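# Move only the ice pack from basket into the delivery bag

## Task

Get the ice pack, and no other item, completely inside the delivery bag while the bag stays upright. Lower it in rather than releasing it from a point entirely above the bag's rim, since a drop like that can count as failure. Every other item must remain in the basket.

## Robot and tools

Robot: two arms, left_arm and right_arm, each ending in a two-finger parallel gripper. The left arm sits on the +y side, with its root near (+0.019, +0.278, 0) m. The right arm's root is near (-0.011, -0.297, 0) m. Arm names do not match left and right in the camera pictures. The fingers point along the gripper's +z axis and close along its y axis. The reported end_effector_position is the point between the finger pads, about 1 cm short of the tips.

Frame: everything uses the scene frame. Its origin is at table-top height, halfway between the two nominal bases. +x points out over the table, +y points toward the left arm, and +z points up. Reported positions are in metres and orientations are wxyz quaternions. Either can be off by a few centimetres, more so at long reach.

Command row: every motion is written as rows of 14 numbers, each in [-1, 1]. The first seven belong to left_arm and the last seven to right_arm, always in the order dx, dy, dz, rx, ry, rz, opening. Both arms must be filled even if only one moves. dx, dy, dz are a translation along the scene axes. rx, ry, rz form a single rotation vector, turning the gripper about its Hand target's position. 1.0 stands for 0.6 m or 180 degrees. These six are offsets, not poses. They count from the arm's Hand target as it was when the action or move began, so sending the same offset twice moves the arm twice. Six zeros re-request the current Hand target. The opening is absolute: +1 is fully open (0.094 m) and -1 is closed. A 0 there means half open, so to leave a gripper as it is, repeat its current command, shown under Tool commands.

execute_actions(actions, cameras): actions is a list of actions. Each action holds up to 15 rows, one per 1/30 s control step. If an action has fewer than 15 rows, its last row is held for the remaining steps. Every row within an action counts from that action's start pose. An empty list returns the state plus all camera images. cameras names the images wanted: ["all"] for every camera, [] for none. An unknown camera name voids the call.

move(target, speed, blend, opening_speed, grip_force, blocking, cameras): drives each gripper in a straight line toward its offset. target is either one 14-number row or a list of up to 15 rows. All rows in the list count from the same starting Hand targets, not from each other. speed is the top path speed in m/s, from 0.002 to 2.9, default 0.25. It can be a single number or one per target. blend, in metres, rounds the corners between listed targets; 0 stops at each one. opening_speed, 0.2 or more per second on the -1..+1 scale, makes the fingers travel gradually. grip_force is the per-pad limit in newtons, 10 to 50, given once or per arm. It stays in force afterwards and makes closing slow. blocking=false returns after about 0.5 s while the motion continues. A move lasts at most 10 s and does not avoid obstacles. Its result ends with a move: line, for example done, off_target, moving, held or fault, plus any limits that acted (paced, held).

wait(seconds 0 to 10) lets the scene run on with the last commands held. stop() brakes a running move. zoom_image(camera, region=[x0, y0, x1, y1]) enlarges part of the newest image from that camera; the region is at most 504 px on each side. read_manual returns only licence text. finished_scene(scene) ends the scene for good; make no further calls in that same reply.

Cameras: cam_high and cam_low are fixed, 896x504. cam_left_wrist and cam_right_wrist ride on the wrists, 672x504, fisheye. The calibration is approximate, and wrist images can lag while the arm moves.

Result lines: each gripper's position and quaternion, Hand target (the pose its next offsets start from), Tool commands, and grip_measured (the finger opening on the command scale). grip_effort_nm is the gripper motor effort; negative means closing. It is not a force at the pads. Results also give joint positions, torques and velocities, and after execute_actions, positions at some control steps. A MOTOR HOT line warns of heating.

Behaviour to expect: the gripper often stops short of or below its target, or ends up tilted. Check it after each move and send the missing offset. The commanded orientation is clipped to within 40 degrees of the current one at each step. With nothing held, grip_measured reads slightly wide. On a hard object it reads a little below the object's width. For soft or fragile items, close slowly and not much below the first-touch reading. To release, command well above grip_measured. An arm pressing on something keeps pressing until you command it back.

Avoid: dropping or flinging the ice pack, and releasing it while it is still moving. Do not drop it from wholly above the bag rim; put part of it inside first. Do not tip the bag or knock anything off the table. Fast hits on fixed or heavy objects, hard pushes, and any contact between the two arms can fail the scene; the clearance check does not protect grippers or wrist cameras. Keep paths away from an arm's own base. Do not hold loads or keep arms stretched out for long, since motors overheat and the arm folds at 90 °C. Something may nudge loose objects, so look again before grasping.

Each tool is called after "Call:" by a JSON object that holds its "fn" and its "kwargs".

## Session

Call:
{"fn": "execute_actions", "kwargs": {"actions": []}}

Scene clock: 0.00 s.
left_arm: end_effector_position=(+0.0356, -0.0433, +0.1847) grip_measured=+1.000 grip_effort_nm=n/a end_effector_quat_wxyz=(+0.729, +0.490, +0.474, -0.068) | right_arm: end_effector_position=(+0.4827, -0.3622, +0.1486) grip_measured=+1.000 grip_effort_nm=n/a end_effector_quat_wxyz=(+0.448, -0.165, +0.825, -0.301)
Joint positions: left_arm=[-2.042 1.516 0.24 1.442 -1.131 0.86 0.094] | right_arm=[-0.016 1.722 0.984 0.279 0.344 -0.624 0.094]
Joint velocities: within noise
Joint torques (N m): no reading
Heat: left arm: 32 °C; right arm: 34 °C.
Hand target: left_arm +0.0353, -0.0438, +0.1855; +0.729, +0.489, +0.474, -0.068 | right_arm +0.4837, -0.3621, +0.1539; +0.452, -0.164, +0.823, -0.302
Tool commands: left_gripper/opening=+1.0 right_gripper/opening=+1.0
camera_calibration:
cam_left_wrist: T_world_to_cam=[[-0.570188, -0.453048, -0.685298, 0.120797], [-0.0971246, 0.865514, -0.491378, 0.131328], [0.815753, -0.213619, -0.537508, 0.178385], [0, 0, 0, 1]] pos_world=[-0.063886, -0.0208328, 0.243196]
cam_right_wrist: T_world_to_cam=[[-0.0672306, -0.760973, 0.645291, -0.347237], [-0.991865, -0.0190905, -0.125852, 0.489261], [0.108089, -0.648503, -0.753499, -0.0543354], [0, 0, 0, 1]] pos_world=[0.467809, -0.290134, 0.244701]

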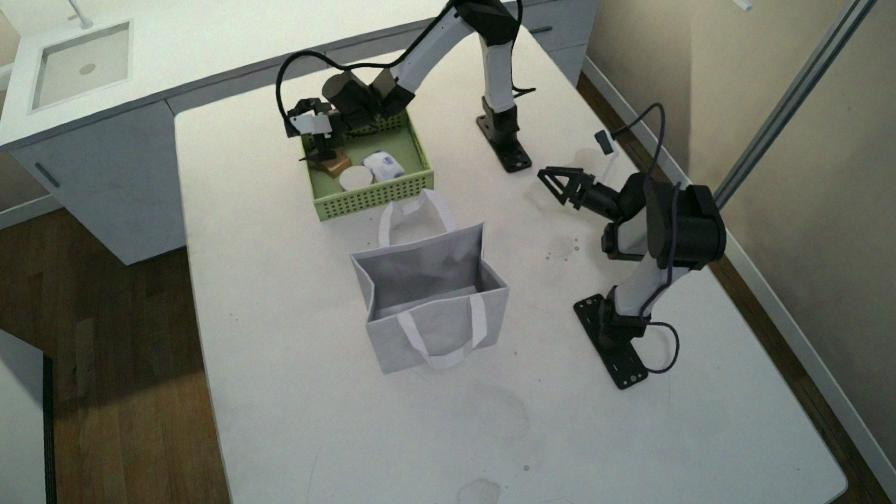

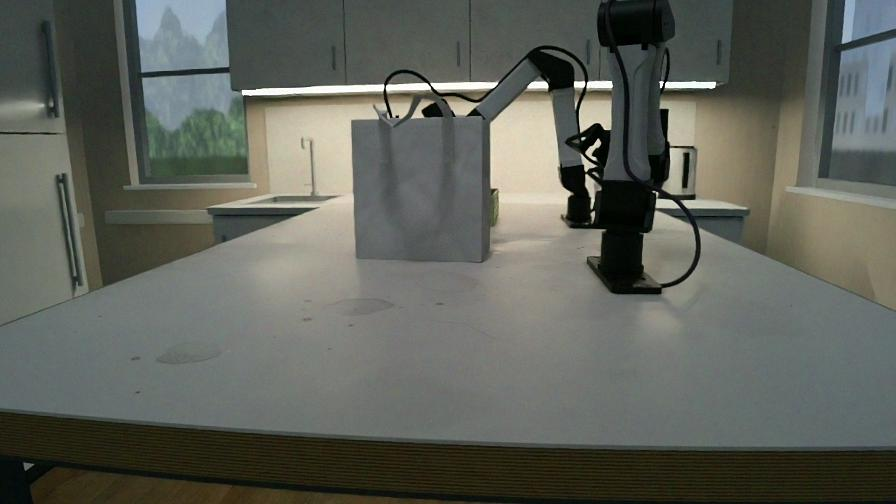

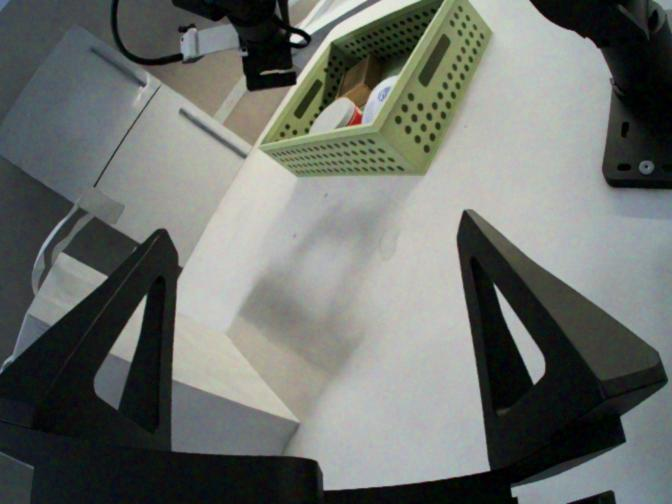

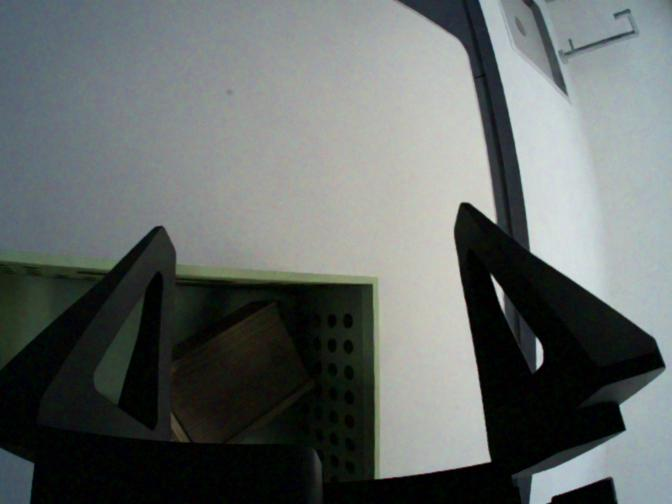

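Call:
{"fn": "zoom_image", "kwargs": {"camera": "cam_high", "region": [290, 90, 450, 230]}}

Call:
{"fn": "zoom_image", "kwargs": {"camera": "cam_high", "region": [330, 170, 530, 390]}}

Scaled by 3.150 from the camera's 896x504 image, which has a finer 1280x720 frame.

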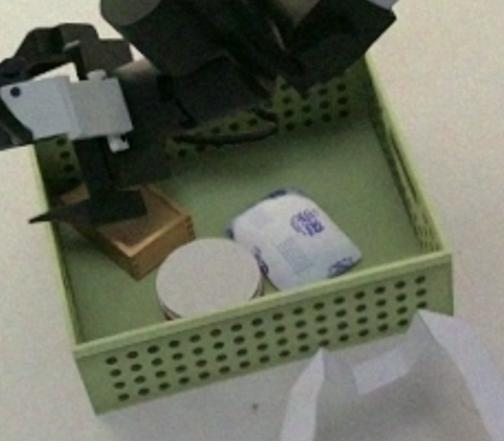

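Scaled by 2.291 from the camera's 896x504 image, which has a finer 1280x720 frame.

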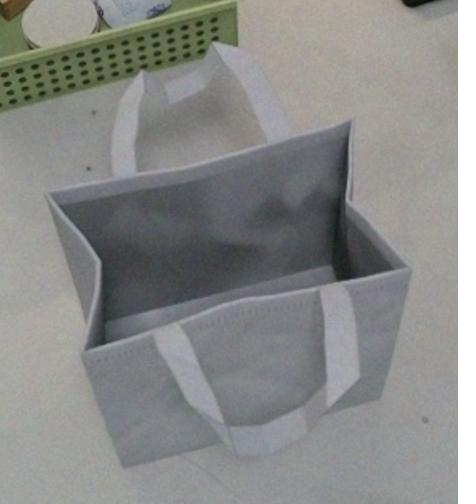

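Call:
{"fn": "move", "kwargs": {"target": [-0.06,0.08,0.1,0,0,0,1, -0.2995,0.0952,-0.0898,0.1965,0.2402,-0.041,1], "speed": 0.4, "cameras": ["cam_right_wrist","cam_high"]}}

Scene clock: 9.27 s.
left_arm: end_effector_position=(-0.0003, +0.0033, +0.2392) grip_measured=+1.000 grip_effort_nm=0.02 end_effector_quat_wxyz=(+0.729, +0.498, +0.466, -0.064) | right_arm: end_effector_position=(+0.2987, -0.3046, +0.0866) grip_measured=+1.000 grip_effort_nm=-0.02 end_effector_quat_wxyz=(+0.114, -0.076, +0.991, +0.006)
Joint positions: left_arm=[-2.323 1.206 0.265 1.348 -1.391 1.132 0.094] | right_arm=[-0.05 1.52 1.084 -0.909 -0.039 -0.196 0.094]
Joint torques (N m): left_arm=[0.27 -2.88 7.31 1.48 -0.11 0.15] | right_arm=[-0.55 -8.09 8.13 0.8 -0.18 0.04]
Heat: left arm: 33 °C; right arm: 36 °C.
Hand target: left_arm -0.0007, +0.0042, +0.2457; +0.729, +0.489, +0.474, -0.068 | right_arm +0.3040, -0.3050, +0.0999; +0.130, -0.069, +0.989, +0.009
Off the commanded pose: left_arm 0.006 m, 1 deg | right_arm 0.014 m, 2 deg.
move: off_target (right_arm)
camera_calibration:
cam_right_wrist: T_world_to_cam=[[0.101881, -0.993204, 0.0562744, -0.346021], [-0.792028, -0.0467567, 0.608691, 0.168285], [-0.601923, -0.106585, -0.791409, 0.336673], [0, 0, 0, 1]] pos_world=[0.371191, -0.299917, 0.183485]
Images, in order (width x height): cam_high 896x504, cam_right_wrist 672x504.

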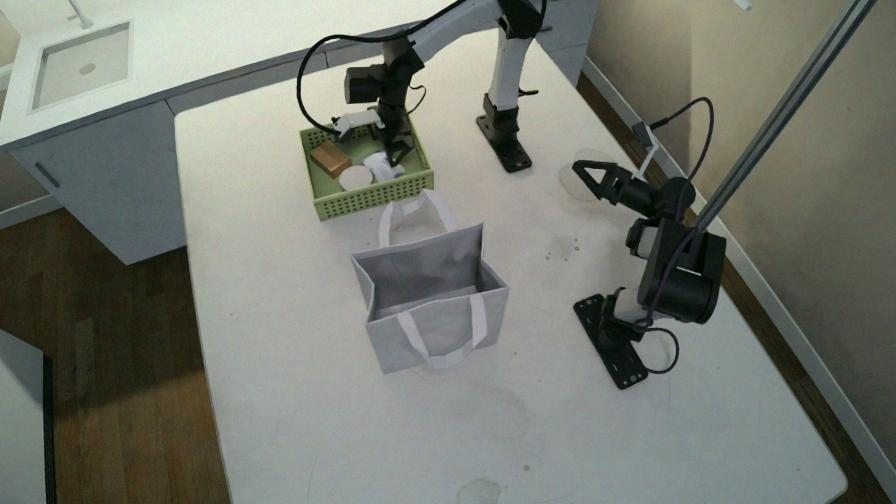

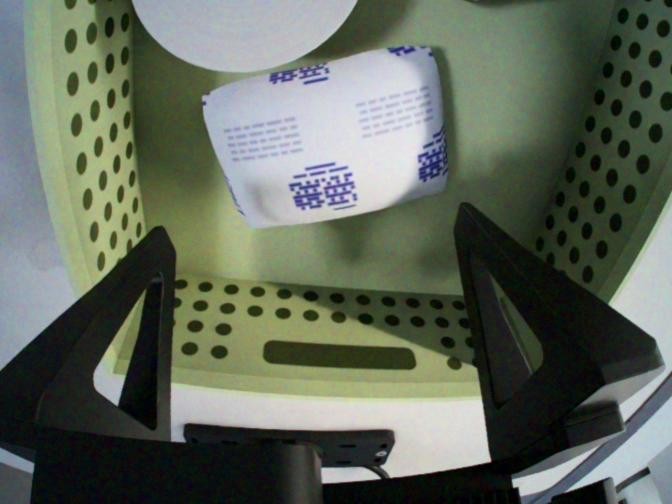

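Call:
{"fn": "move", "kwargs": {"target": [[0,0,0,0,0,0,1, 0.01,-0.03,0.06,0.01,-0.007,0.34,0.7],[0,0,0,0,0,0,1, 0.0117,-0.04,0.0,0.0151,-0.0109,0.511,0.7]], "blend": [0.03,0], "speed": 0.5, "cameras": ["cam_right_wrist"]}}

Scene clock: 17.33 s.
left_arm: end_effector_position=(-0.0002, +0.0033, +0.2392) grip_measured=+1.000 grip_effort_nm=0.02 end_effector_quat_wxyz=(+0.729, +0.498, +0.466, -0.064) | right_arm: end_effector_position=(+0.3082, -0.3257, +0.1007) grip_measured=+0.703 grip_effort_nm=-0.15 end_effector_quat_wxyz=(-0.103, +0.756, -0.636, -0.116)
Joint positions: left_arm=[-2.323 1.206 0.265 1.348 -1.391 1.134 0.094] | right_arm=[-0.248 1.859 1.512 -1.346 -0.288 -2.006 0.08]
Joint torques (N m): left_arm=[0.28 -2.84 7.28 1.51 -0.11 0.16] | right_arm=[-0.39 -6.83 7.25 -0.12 -0.31 -0.14]
Heat: left arm: 34 °C; right arm: 37 °C.
Hand target: left_arm -0.0007, +0.0042, +0.2456; +0.729, +0.489, +0.474, -0.068 | right_arm +0.3110, -0.3290, +0.0999; -0.100, +0.756, -0.635, -0.120
Off the commanded pose: left_arm 0.007 m, 2 deg | right_arm 0.004 m, 1 deg.
move: done
camera_calibration:
cam_right_wrist: T_world_to_cam=[[0.991723, 0.116227, 0.0545592, -0.281494], [0.0684246, -0.837984, 0.541388, -0.349838], [0.108643, -0.533174, -0.839001, -0.0017921], [0, 0, 0, 1]] pos_world=[0.303296, -0.261397, 0.203253]
Images, in order (width x height): cam_right_wrist 672x504.

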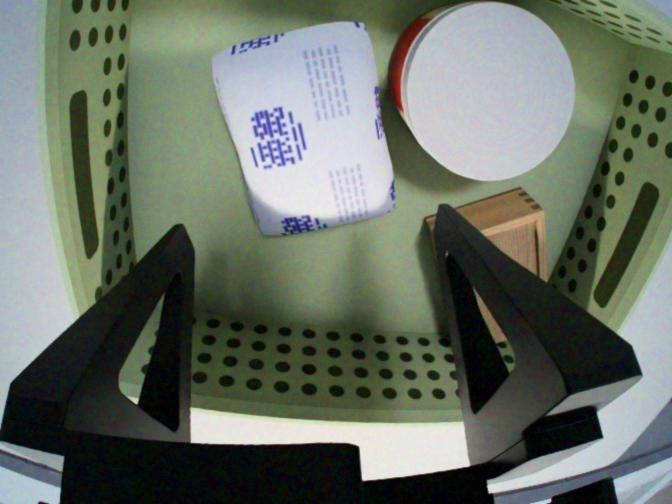

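Call:
{"fn": "move", "kwargs": {"target": [[0.2345,0.1597,0.1407,0.0808,0.3965,0.189,1, -0.0008,-0.01,-0.12,0.0328,0.0058,0,0.574],[0.2345,0.1597,0.1407,0.0808,0.3965,0.189,1, -0.0008,-0.01,-0.12,0.0328,0.0058,0,0.08],[0.2345,0.1597,0.1407,0.0808,0.3965,0.189,1, -0.0008,-0.01,0.09,0.0328,0.0058,0,0.08],[0.2345,0.1597,0.1407,0.0808,0.3965,0.189,1, -0.1017,0.2317,0.1167,0.031,0.012,0.125,0.08],[0.2345,0.1597,0.1407,0.0808,0.3965,0.189,1, -0.2183,0.4817,-0.0333,0.029,0.0184,0.2499,0.08]], "blend": [0,0,0.03,0.05,0], "speed": [0.5,0.3,0.3,0.4,0.4], "opening_speed": 1.2, "cameras": ["cam_high","cam_right_wrist"]}}

Scene clock: 40.23 s.
left_arm: end_effector_position=(+0.1383, +0.0986, +0.3268) grip_measured=+1.000 grip_effort_nm=0.02 end_effector_quat_wxyz=(+0.707, +0.180, +0.681, -0.072) | right_arm: end_effector_position=(+0.1803, -0.0408, +0.0869) grip_measured=+0.083 grip_effort_nm=-0.15 end_effector_quat_wxyz=(-0.067, +0.935, -0.289, -0.194)
Joint positions: left_arm=[-1.934 0.752 0.411 1.218 -1.559 1.032 0.094] | right_arm=[0.712 1.828 1.393 -1.232 -0.402 -1.848 0.051]
Joint torques (N m): left_arm=[1.21 0.64 8.25 0.6 0.17 0.07] | right_arm=[0.03 -7.27 4.48 0.26 -0.48 0.04]
Heat: left arm: 36 °C; right arm: 38 °C.
Hand target: left_arm +0.1400, +0.1000, +0.3301; +0.423, +0.260, +0.865, -0.078 | right_arm +0.1801, -0.0400, +0.0799; -0.062, +0.933, -0.294, -0.199
Off the commanded pose: left_arm 0.004 m, 62 deg; orientation clipped | right_arm 0.007 m, 1 deg.
joint sent to its limit (left arm) — joint 5 (wrist yaw), lower limit. The joint targets are off in orientation, not in position.
move: off_target (left_arm); limits=paced
camera_calibration:
cam_right_wrist: T_world_to_cam=[[0.612022, 0.788992, 0.0540433, -0.091123], [0.688545, -0.565226, 0.454341, -0.187944], [0.389018, -0.240855, -0.889187, 0.11811], [0, 0, 0, 1]] pos_world=[0.13923, -0.0058879, 0.195337]
Images, in order (width x height): cam_high 896x504, cam_right_wrist 672x504.

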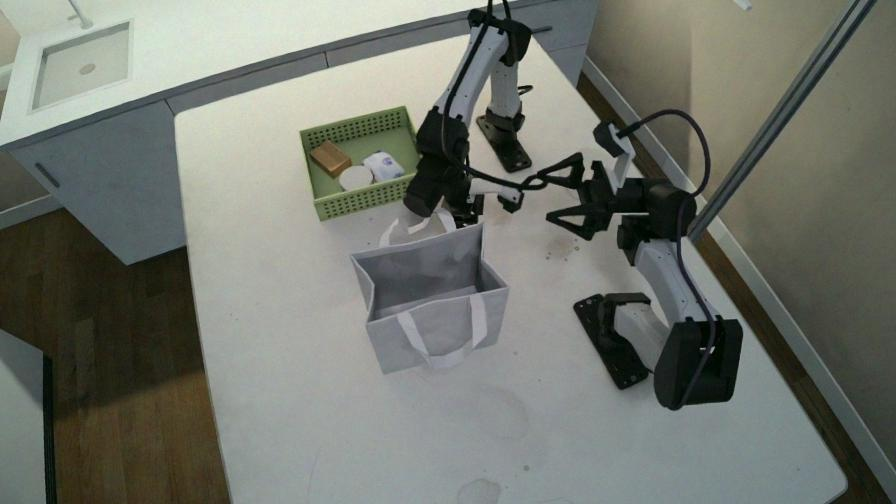

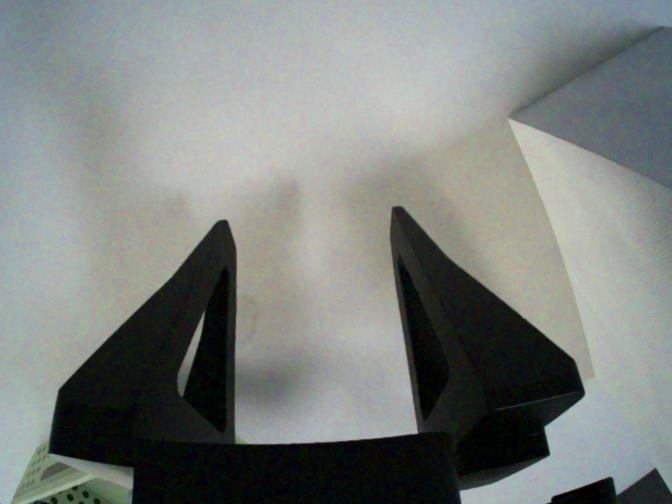

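Call:
{"fn": "move", "kwargs": {"target": [[0,0,0,0,0,0,1, 0.1167,-0.25,0.15,0,0,-0.125,0.53],[0,0,0,0,0,0,1, 0.2173,-0.4867,0.03,0,0,-0.25,0.53]], "blend": [0.05,0], "speed": 0.5, "cameras": ["cam_right_wrist","cam_high"]}}

Scene clock: 43.60 s.
left_arm: end_effector_position=(+0.1383, +0.0986, +0.3268) grip_measured=+1.000 grip_effort_nm=0.02 end_effector_quat_wxyz=(+0.707, +0.180, +0.681, -0.072) | right_arm: end_effector_position=(+0.3019, -0.3298, +0.0982) grip_measured=+0.527 grip_effort_nm=0.12 end_effector_quat_wxyz=(-0.130, +0.743, -0.634, -0.170)
Joint positions: left_arm=[-1.934 0.752 0.411 1.218 -1.559 1.032 0.094] | right_arm=[-0.31 1.921 1.549 -1.423 -0.372 -2.078 0.072]
Joint torques (N m): left_arm=[1.24 0.62 8.27 0.6 0.17 0.07] | right_arm=[0.31 -8.18 6.9 -0.08 -0.37 -0.14]
Heat: left arm: 37 °C; right arm: 38 °C.
Hand target: left_arm +0.1400, +0.1000, +0.3301; +0.423, +0.260, +0.865, -0.078 | right_arm +0.3104, -0.3320, +0.0979; -0.134, +0.749, -0.629, -0.160
Off the commanded pose: left_arm 0.004 m, 40 deg | right_arm 0.009 m, 2 deg.
joint sent to its limit (left arm) — joint 5 (wrist yaw), lower limit. The joint targets are off in orientation, not in position.
move: off_target (left_arm)
camera_calibration:
cam_right_wrist: T_world_to_cam=[[0.994501, 0.103266, 0.017435, -0.276086], [0.0851036, -0.893897, 0.440121, -0.364954], [0.0610345, -0.436217, -0.897769, 0.0467566], [0, 0, 0, 1]] pos_world=[0.302773, -0.277325, 0.207414]
Images, in order (width x height): cam_high 896x504, cam_right_wrist 672x504.

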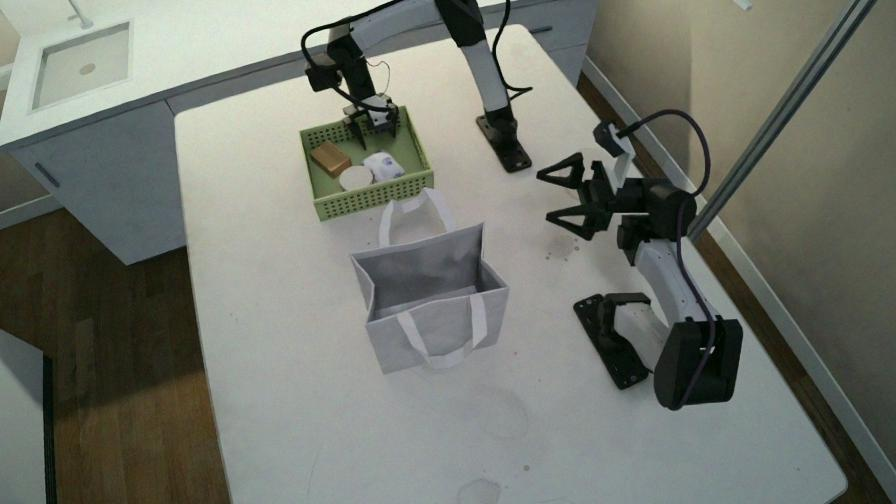

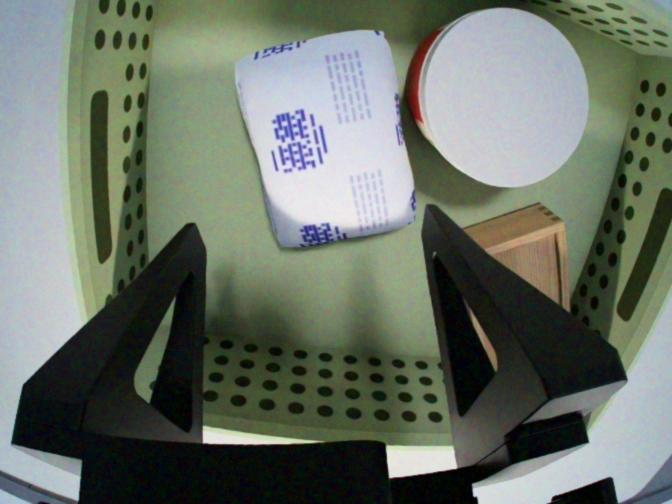

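Call:
{"fn": "move", "kwargs": {"target": [0,0,0,0,0,0,1, 0.001,0.0,-0.143,0,0,-0.011,0.574], "speed": 0.15, "cameras": ["cam_right_wrist"]}}

Scene clock: 49.77 s.
left_arm: end_effector_position=(+0.1383, +0.0986, +0.3268) grip_measured=+1.000 grip_effort_nm=0.02 end_effector_quat_wxyz=(+0.707, +0.180, +0.681, -0.072) | right_arm: end_effector_position=(+0.3125, -0.3325, +0.0213) grip_measured=+0.572 grip_effort_nm=0.11 end_effector_quat_wxyz=(-0.140, +0.743, -0.637, -0.150)
Joint positions: left_arm=[-1.934 0.752 0.411 1.218 -1.559 1.032 0.094] | right_arm=[-0.31 1.998 1.348 -1.099 -0.376 -2.065 0.074]
Joint torques (N m): left_arm=[1.21 0.62 8.25 0.6 0.17 0.07] | right_arm=[0.08 -7.92 3.77 0.1 -0.42 0.04]
Heat: left arm: 37 °C; right arm: 38 °C.
Hand target: left_arm +0.1400, +0.1000, +0.3301; +0.423, +0.260, +0.865, -0.078 | right_arm +0.3110, -0.3320, +0.0122; -0.136, +0.738, -0.642, -0.157
Off the commanded pose: left_arm 0.004 m, 40 deg | right_arm 0.009 m, 1 deg.
joint sent to its limit (left arm) — joint 5 (wrist yaw), lower limit. The joint targets are off in orientation, not in position.
move: off_target (left_arm)
camera_calibration:
cam_right_wrist: T_world_to_cam=[[0.994301, 0.0904708, 0.056401, -0.290102], [0.0552389, -0.889663, 0.453263, -0.324056], [0.091185, -0.447564, -0.889591, -0.0375523], [0, 0, 0, 1]] pos_world=[0.309773, -0.278862, 0.129839]
Images, in order (width x height): cam_right_wrist 672x504.

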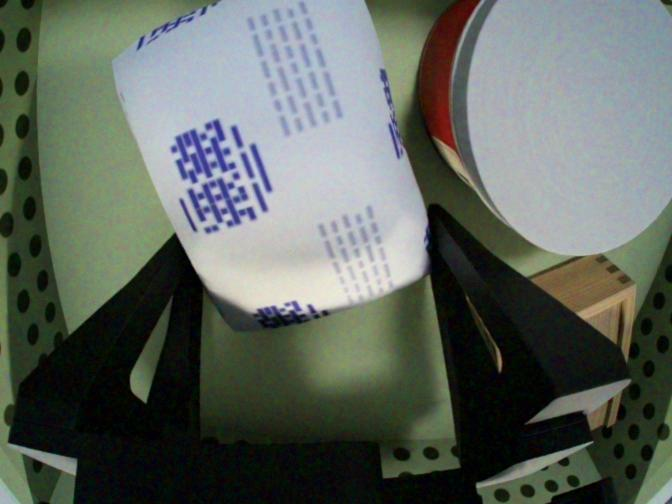

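Call:
{"fn": "move", "kwargs": {"target": [[0,0,0,0,0,0,1, 0,0.01,0,0,0,0,0.574],[0,0,0,0,0,0,1, 0,0.01,0,0,0,0,-0.1],[0.083,-0.1,0.017,0.036,0.079,-0.007,1, 0,0.01,0.2,0,0,0,-0.1],[0.1,0,0.05,0.0711,0.1576,-0.0136,1, -0.1017,0.2367,0.2633,0,0,0.13,-0.1],[0.1,0,0.05,0.0711,0.1576,-0.0136,1, -0.2183,0.4867,0.0917,0,0,0.261,-0.1]], "blend": [0,0,0.03,0.05,0], "speed": [0.2,0.2,0.4,0.4,0.4], "opening_speed": 1.2, "cameras": ["cam_high","cam_right_wrist"]}}

Scene clock: 58.77 s.
left_arm: end_effector_position=(+0.1987, +0.0949, +0.3641) grip_measured=+1.000 grip_effort_nm=0.02 end_effector_quat_wxyz=(+0.696, +0.121, +0.695, +0.139) | right_arm: end_effector_position=(+0.1817, -0.0416, +0.0718) grip_measured=+0.079 grip_effort_nm=-1.05 end_effector_quat_wxyz=(-0.064, +0.936, -0.289, -0.190)
Joint positions: left_arm=[-1.55 1.022 0.677 1.096 -1.562 1.121 0.094] | right_arm=[0.712 1.844 1.354 -1.179 -0.392 -1.848 0.051]
Joint torques (N m): left_arm=[1.24 -2.93 5.74 0.7 0.13 0.21] | right_arm=[0.02 -7.61 4.64 0.19 -0.59 0.03]
Heat: left arm: 38 °C; right arm: 39 °C.
Hand target: left_arm +0.2000, +0.1000, +0.3601; +0.435, +0.225, +0.871, +0.038 | right_arm +0.1801, -0.0400, +0.0672; -0.063, +0.933, -0.294, -0.199
Off the commanded pose: left_arm 0.007 m, 74 deg; orientation clipped | right_arm 0.005 m, 1 deg.
joint sent to its limit (left arm) — joint 5 (wrist yaw), lower limit. The joint targets are off in orientation, not in position.
move: off_target (left_arm); limits=paced
camera_calibration:
cam_right_wrist: T_world_to_cam=[[0.610972, 0.790012, 0.0509328, -0.0900498], [0.686528, -0.56078, 0.462823, -0.182642], [0.394198, -0.247805, -0.884986, 0.102394], [0, 0, 0, 1]] pos_world=[0.140043, -0.00590783, 0.179735]
Images, in order (width x height): cam_high 896x504, cam_right_wrist 672x504.

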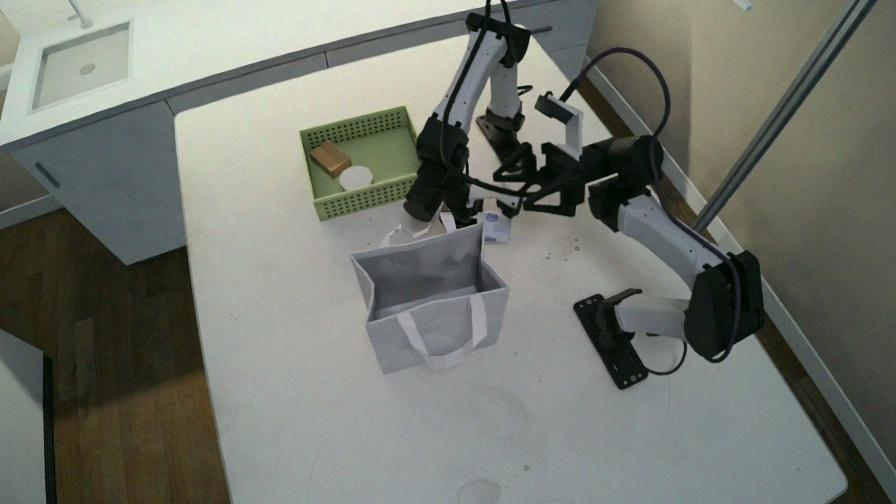

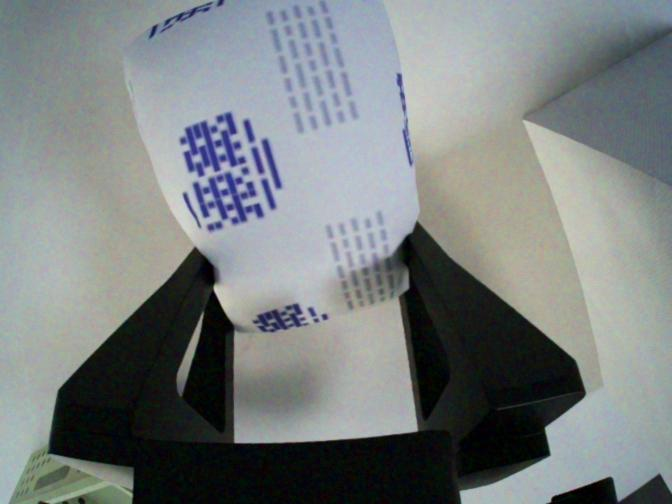

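Call:
{"fn": "move", "kwargs": {"target": [[0,-0.0085,0.0067,-0.006,-0.2147,0.0553,1, 0,0,-0.0867,0,0,0,-0.1],[0,-0.0085,0.0067,-0.006,-0.2147,0.0553,1, 0,0,-0.0867,0,0,0,0.75],[0,-0.0085,0.0067,-0.006,-0.2147,0.0553,1, 0.0667,-0.0467,0.113,0,0,0,0.75],[-0.0667,-0.2167,-0.0167,-0.1462,-0.0695,-0.1443,1, 0.2,-0.4,0.288,0,0,-0.26,0.75],[-0.0583,-0.2167,-0.3833,0.0067,0.1859,-0.0489,1, 0.2,-0.4,0.288,0,0,-0.26,0.75]], "blend": [0,0,0.03,0,0], "speed": [0.1,0.1,0.3,0.4,0.4], "cameras": ["all"]}}

Scene clock: 70.93 s.
left_arm: end_effector_position=(+0.1657, -0.0289, +0.1290) grip_measured=+1.000 grip_effort_nm=0.02 end_effector_quat_wxyz=(+0.175, +0.302, +0.936, -0.052) | right_arm: end_effector_position=(+0.3023, -0.2805, +0.2255) grip_measured=+0.747 grip_effort_nm=0.11 end_effector_quat_wxyz=(-0.193, +0.726, -0.656, -0.072)
Joint positions: left_arm=[-1.244 1.547 1.246 -0.969 -0.214 -0.575 0.094] | right_arm=[-0.172 1.669 1.761 -1.57 -0.406 -1.821 0.082]
Joint torques (N m): left_arm=[1.16 -5.46 8.54 0.76 -0.2 -0.02] | right_arm=[-0.25 -9.54 7.21 0.37 -0.56 0.06]
Heat: left arm: 39 °C; right arm: 41 °C.
Hand target: left_arm +0.1650, -0.0300, +0.1301; +0.165, +0.296, +0.939, -0.053 | right_arm +0.3002, -0.2800, +0.2400; -0.136, +0.739, -0.641, -0.158
Off the commanded pose: left_arm 0.002 m, 1 deg | right_arm 0.015 m, 12 deg.
joint sent to its limit (right arm) — joint 4 (wrist pitch), lower limit. The joint targets are off in orientation, not in position.
move: off_target (right_arm)
camera_calibration:
cam_left_wrist: T_world_to_cam=[[-0.631569, -0.774955, 0.0237801, 0.0726977], [-0.668738, 0.560011, 0.489058, 0.0635476], [-0.392315, 0.292971, -0.871927, 0.303345], [0, 0, 0, 1]] pos_world=[0.207417, -0.0681211, 0.231687]
cam_right_wrist: T_world_to_cam=[[0.973608, 0.00657077, 0.22813, -0.352116], [-0.103868, -0.877308, 0.468554, -0.321631], [0.203219, -0.479884, -0.853472, 0.117244], [0, 0, 0, 1]] pos_world=[0.28559, -0.223593, 0.331094]

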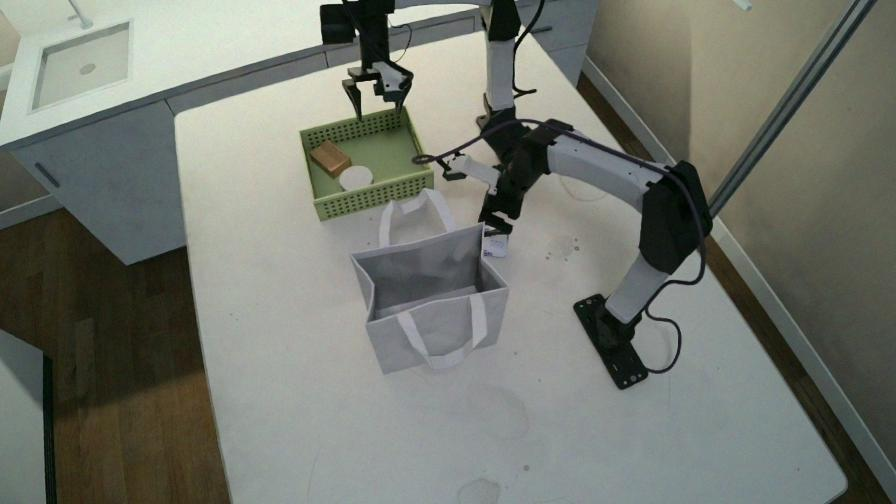

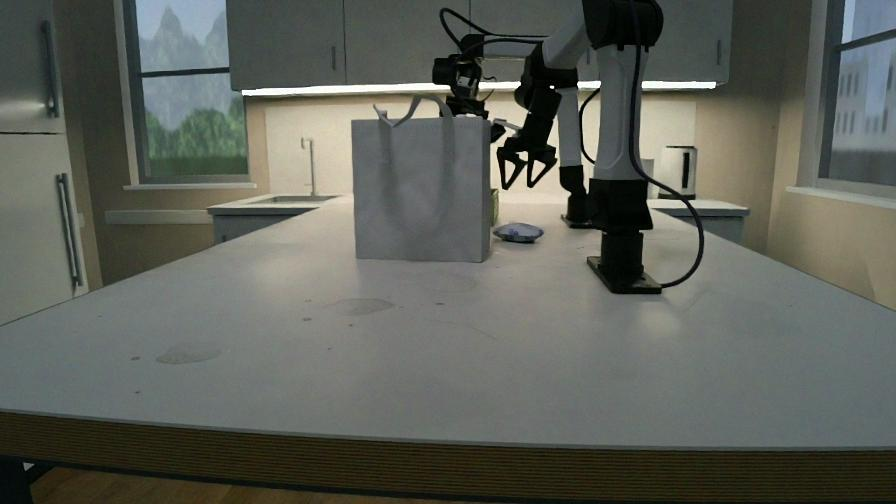

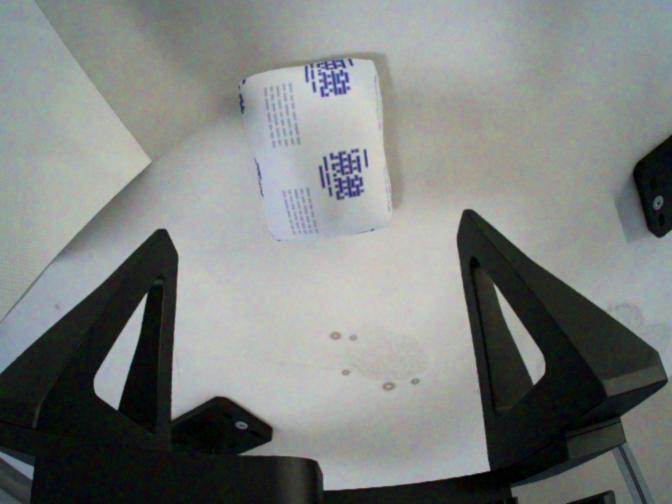

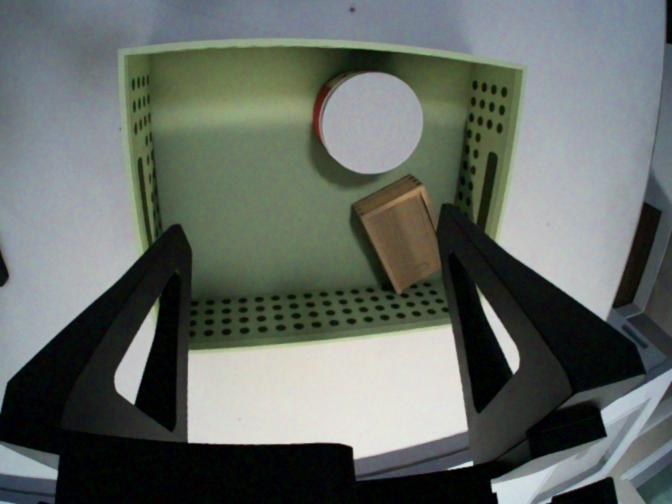

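Call:
{"fn": "move", "kwargs": {"target": [[0,0,-0.1835,0,0,0.0306,1, 0,0,-0.08,0,0,0,0.75],[0,0,-0.1835,0,0,0.0306,0.1, 0,0,-0.08,0,0,0,0.75],[0,0,0.05,0,0,0.0306,0.1, 0,0,-0.08,0,0,0,0.75],[0.0833,0.1667,0.3417,-0.03,-0.085,0.1,0.1, 0,0,-0.08,0,0,0,0.75],[0.275,0.225,0.3333,-0.0558,-0.147,0.1546,0.1, 0,0,-0.08,0,0,0,0.75]], "blend": [0,0,0.04,0.05,0], "speed": [0.2,0.2,0.3,0.4,0.35], "opening_speed": 1.2, "cameras": ["cam_left_wrist","cam_high","cam_low"]}}

Scene clock: 80.80 s.
left_arm: end_effector_position=(+0.3271, +0.1053, +0.3251) grip_measured=+0.163 grip_effort_nm=-1.01 end_effector_quat_wxyz=(+0.394, +0.053, +0.917, -0.016) | right_arm: end_effector_position=(+0.3040, -0.2808, +0.1992) grip_measured=+0.748 grip_effort_nm=0.11 end_effector_quat_wxyz=(-0.170, +0.734, -0.649, -0.108)
Joint positions: left_arm=[-0.729 1.407 1.695 -1.15 -0.434 -0.439 0.055] | right_arm=[-0.172 1.736 1.733 -1.571 -0.406 -1.864 0.082]
Joint torques (N m): left_arm=[1.25 -5.9 5.75 1.9 -0.38 0.22] | right_arm=[0.21 -6.49 4.18 0.18 -0.43 -0.14]
Heat: left arm: 39 °C; right arm: 41 °C.
Hand target: left_arm +0.3300, +0.1051, +0.3300; +0.406, +0.053, +0.912, -0.024 | right_arm +0.3001, -0.2799, +0.1919; -0.136, +0.739, -0.641, -0.158
Off the commanded pose: left_arm 0.006 m, 2 deg | right_arm 0.008 m, 7 deg.
joint sent to its limit (right arm) — joint 4 (wrist pitch), lower limit. The joint targets are off in orientation, not in position.
move: off_target (right_arm)
camera_calibration:
cam_left_wrist: T_world_to_cam=[[-0.178811, -0.983847, -0.0085247, 0.15841], [-0.981655, 0.177816, 0.0688154, 0.279661], [-0.066188, 0.0206732, -0.997593, 0.461219], [0, 0, 0, 1]] pos_world=[0.333383, 0.0965883, 0.442214]
Images, in order (width x height): cam_high 896x504, cam_low 896x504, cam_left_wrist 672x504.

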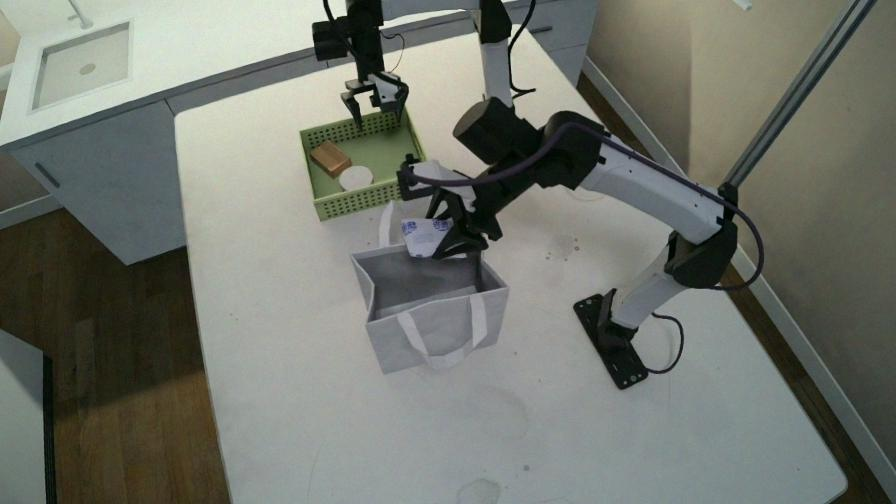

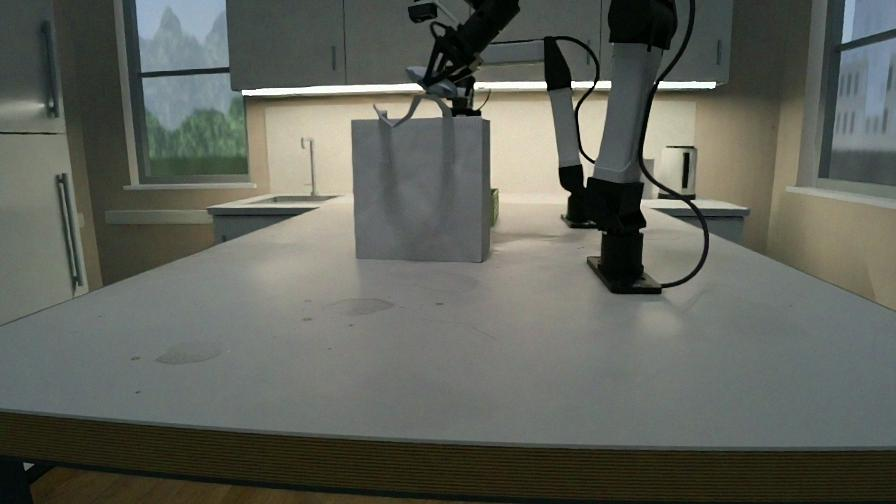

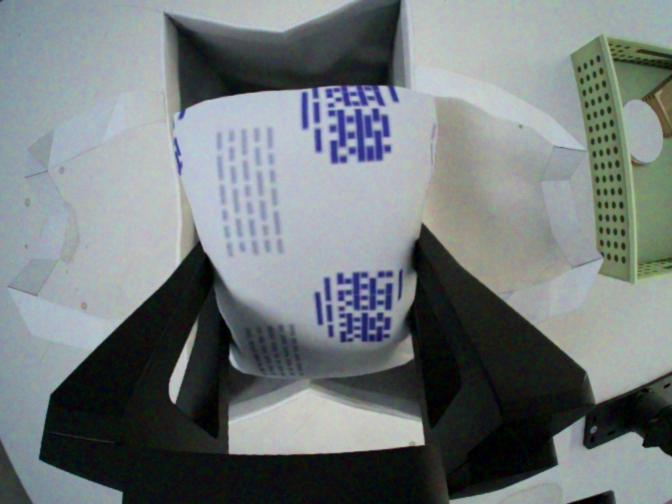

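Call:
{"fn": "move", "kwargs": {"target": [[0.03,0.0125,-0.033,0.002,0.01,0,0.1, 0,0,0,0,0,0,0.75],[0.0813,0.0083,-0.2583,0.0077,0.0662,0,0.1, 0,0,0,0,0,0,0.75],[0.0813,0.0083,-0.2583,0.0077,0.0662,0,0.43, 0,0,0,0,0,0,0.75]], "blend": [0.015,0,0], "speed": [0.25,0.2,0.2], "opening_speed": 1.5, "cameras": ["cam_left_wrist","cam_high"]}}

Scene clock: 87.27 s.
left_arm: end_effector_position=(+0.3764, +0.1113, +0.1773) grip_measured=+0.428 grip_effort_nm=0.12 end_effector_quat_wxyz=(+0.308, +0.050, +0.950, -0.015) | right_arm: end_effector_position=(+0.3040, -0.2808, +0.1992) grip_measured=+0.748 grip_effort_nm=0.12 end_effector_quat_wxyz=(-0.170, +0.734, -0.649, -0.108)
Joint positions: left_arm=[-0.558 1.522 1.293 -0.763 -0.256 -0.365 0.067] | right_arm=[-0.172 1.736 1.733 -1.571 -0.406 -1.864 0.082]
Joint torques (N m): left_arm=[1.17 -6.16 6.84 1.58 -0.23 0.23] | right_arm=[0.13 -6.49 4.19 0.2 -0.43 -0.12]
Heat: left arm: 39 °C; right arm: 40 °C.
Hand target: left_arm +0.3788, +0.1100, +0.1750; +0.308, +0.055, +0.950, -0.018 | right_arm +0.3001, -0.2799, +0.1919; -0.136, +0.739, -0.641, -0.158
Off the commanded pose: left_arm 0.004 m, 1 deg | right_arm 0.008 m, 7 deg.
joint sent to its limit (right arm) — joint 4 (wrist pitch), lower limit. The joint targets are off in orientation, not in position.
move: off_target (right_arm); blend cut to 0.014 m at target 1
camera_calibration:
cam_left_wrist: T_world_to_cam=[[-0.171003, -0.985183, 0.0131354, 0.165283], [-0.953708, 0.168858, 0.248853, 0.295709], [-0.247384, 0.0300273, -0.968452, 0.378807], [0, 0, 0, 1]] pos_world=[0.403995, 0.101527, 0.291097]
Images, in order (width x height): cam_high 896x504, cam_left_wrist 672x504.

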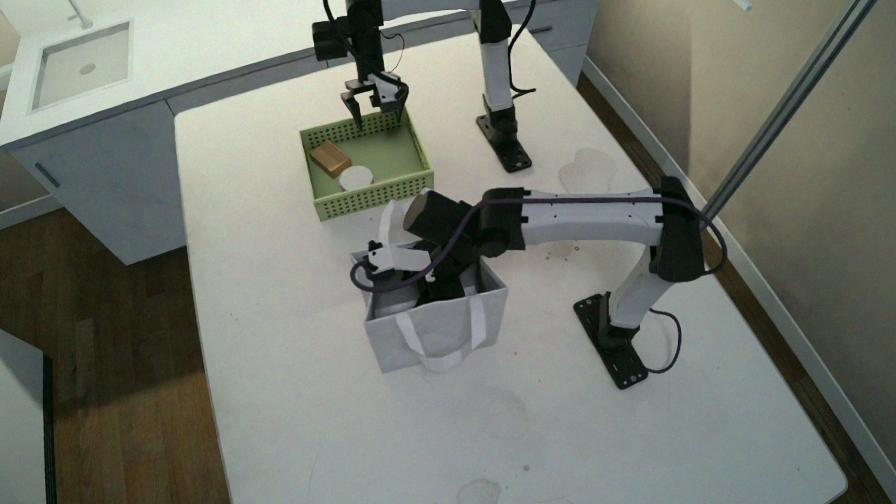

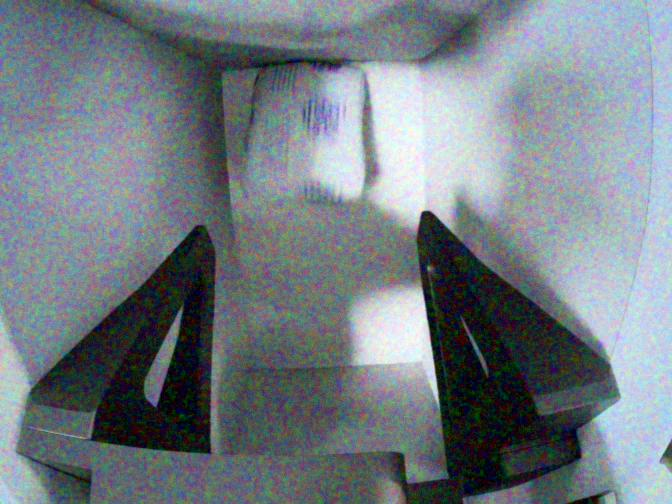

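Call:
{"fn": "move", "kwargs": {"target": [-0.06,0.005,0.27,-0.0077,-0.0662,0,0.43, 0,0,0,0,0,0,0.75], "speed": 0.3, "cameras": ["cam_left_wrist","cam_high"]}}

Scene clock: 89.57 s.
left_arm: end_effector_position=(+0.3446, +0.1116, +0.3354) grip_measured=+0.428 grip_effort_nm=0.12 end_effector_quat_wxyz=(+0.408, +0.057, +0.911, -0.029) | right_arm: end_effector_position=(+0.3040, -0.2808, +0.1992) grip_measured=+0.748 grip_effort_nm=0.12 end_effector_quat_wxyz=(-0.170, +0.734, -0.649, -0.108)
Joint positions: left_arm=[-0.657 1.415 1.715 -1.097 -0.374 -0.367 0.067] | right_arm=[-0.172 1.736 1.733 -1.571 -0.406 -1.864 0.082]
Joint torques (N m): left_arm=[0.23 -4.64 7.95 1.48 -0.53 -0.01] | right_arm=[0.16 -6.56 4.18 0.18 -0.4 -0.15]
Heat: left arm: 39 °C; right arm: 40 °C.
Hand target: left_arm +0.3428, +0.1130, +0.3371; +0.406, +0.053, +0.912, -0.024 | right_arm +0.3001, -0.2799, +0.1919; -0.136, +0.739, -0.641, -0.158
Off the commanded pose: left_arm 0.003 m, 1 deg | right_arm 0.008 m, 7 deg.
joint sent to its limit (right arm) — joint 4 (wrist pitch), lower limit. The joint targets are off in orientation, not in position.
move: off_target (right_arm)
camera_calibration:
cam_left_wrist: T_world_to_cam=[[-0.19564, -0.980638, 0.00860338, 0.167526], [-0.979968, 0.195825, 0.036259, 0.303371], [-0.0372417, -0.00133733, -0.999305, 0.465471], [0, 0, 0, 1]] pos_world=[0.347403, 0.105497, 0.452706]
Images, in order (width x height): cam_high 896x504, cam_left_wrist 672x504.

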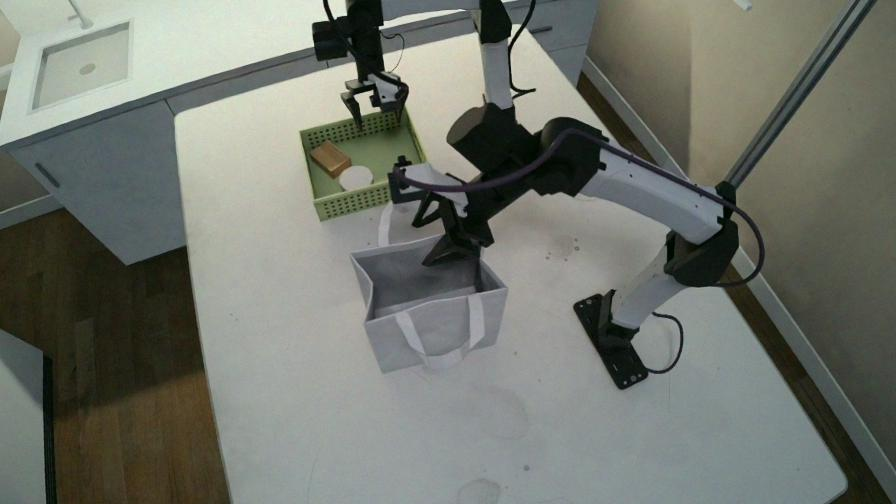

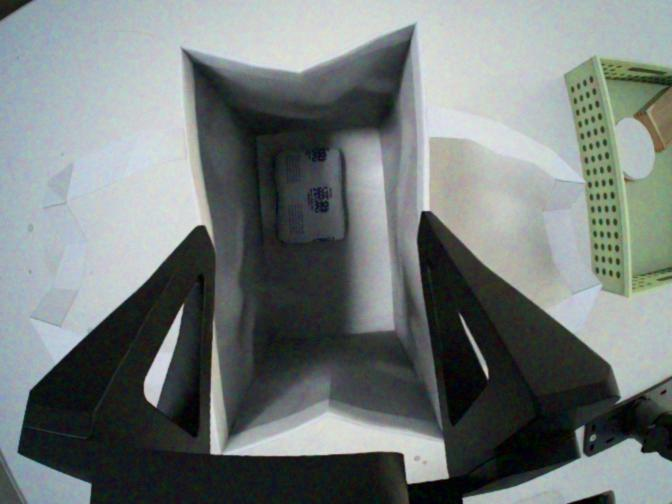

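Call:
{"fn": "finished_scene", "kwargs": {"scene": 3}}

The scene is finished: the task was done.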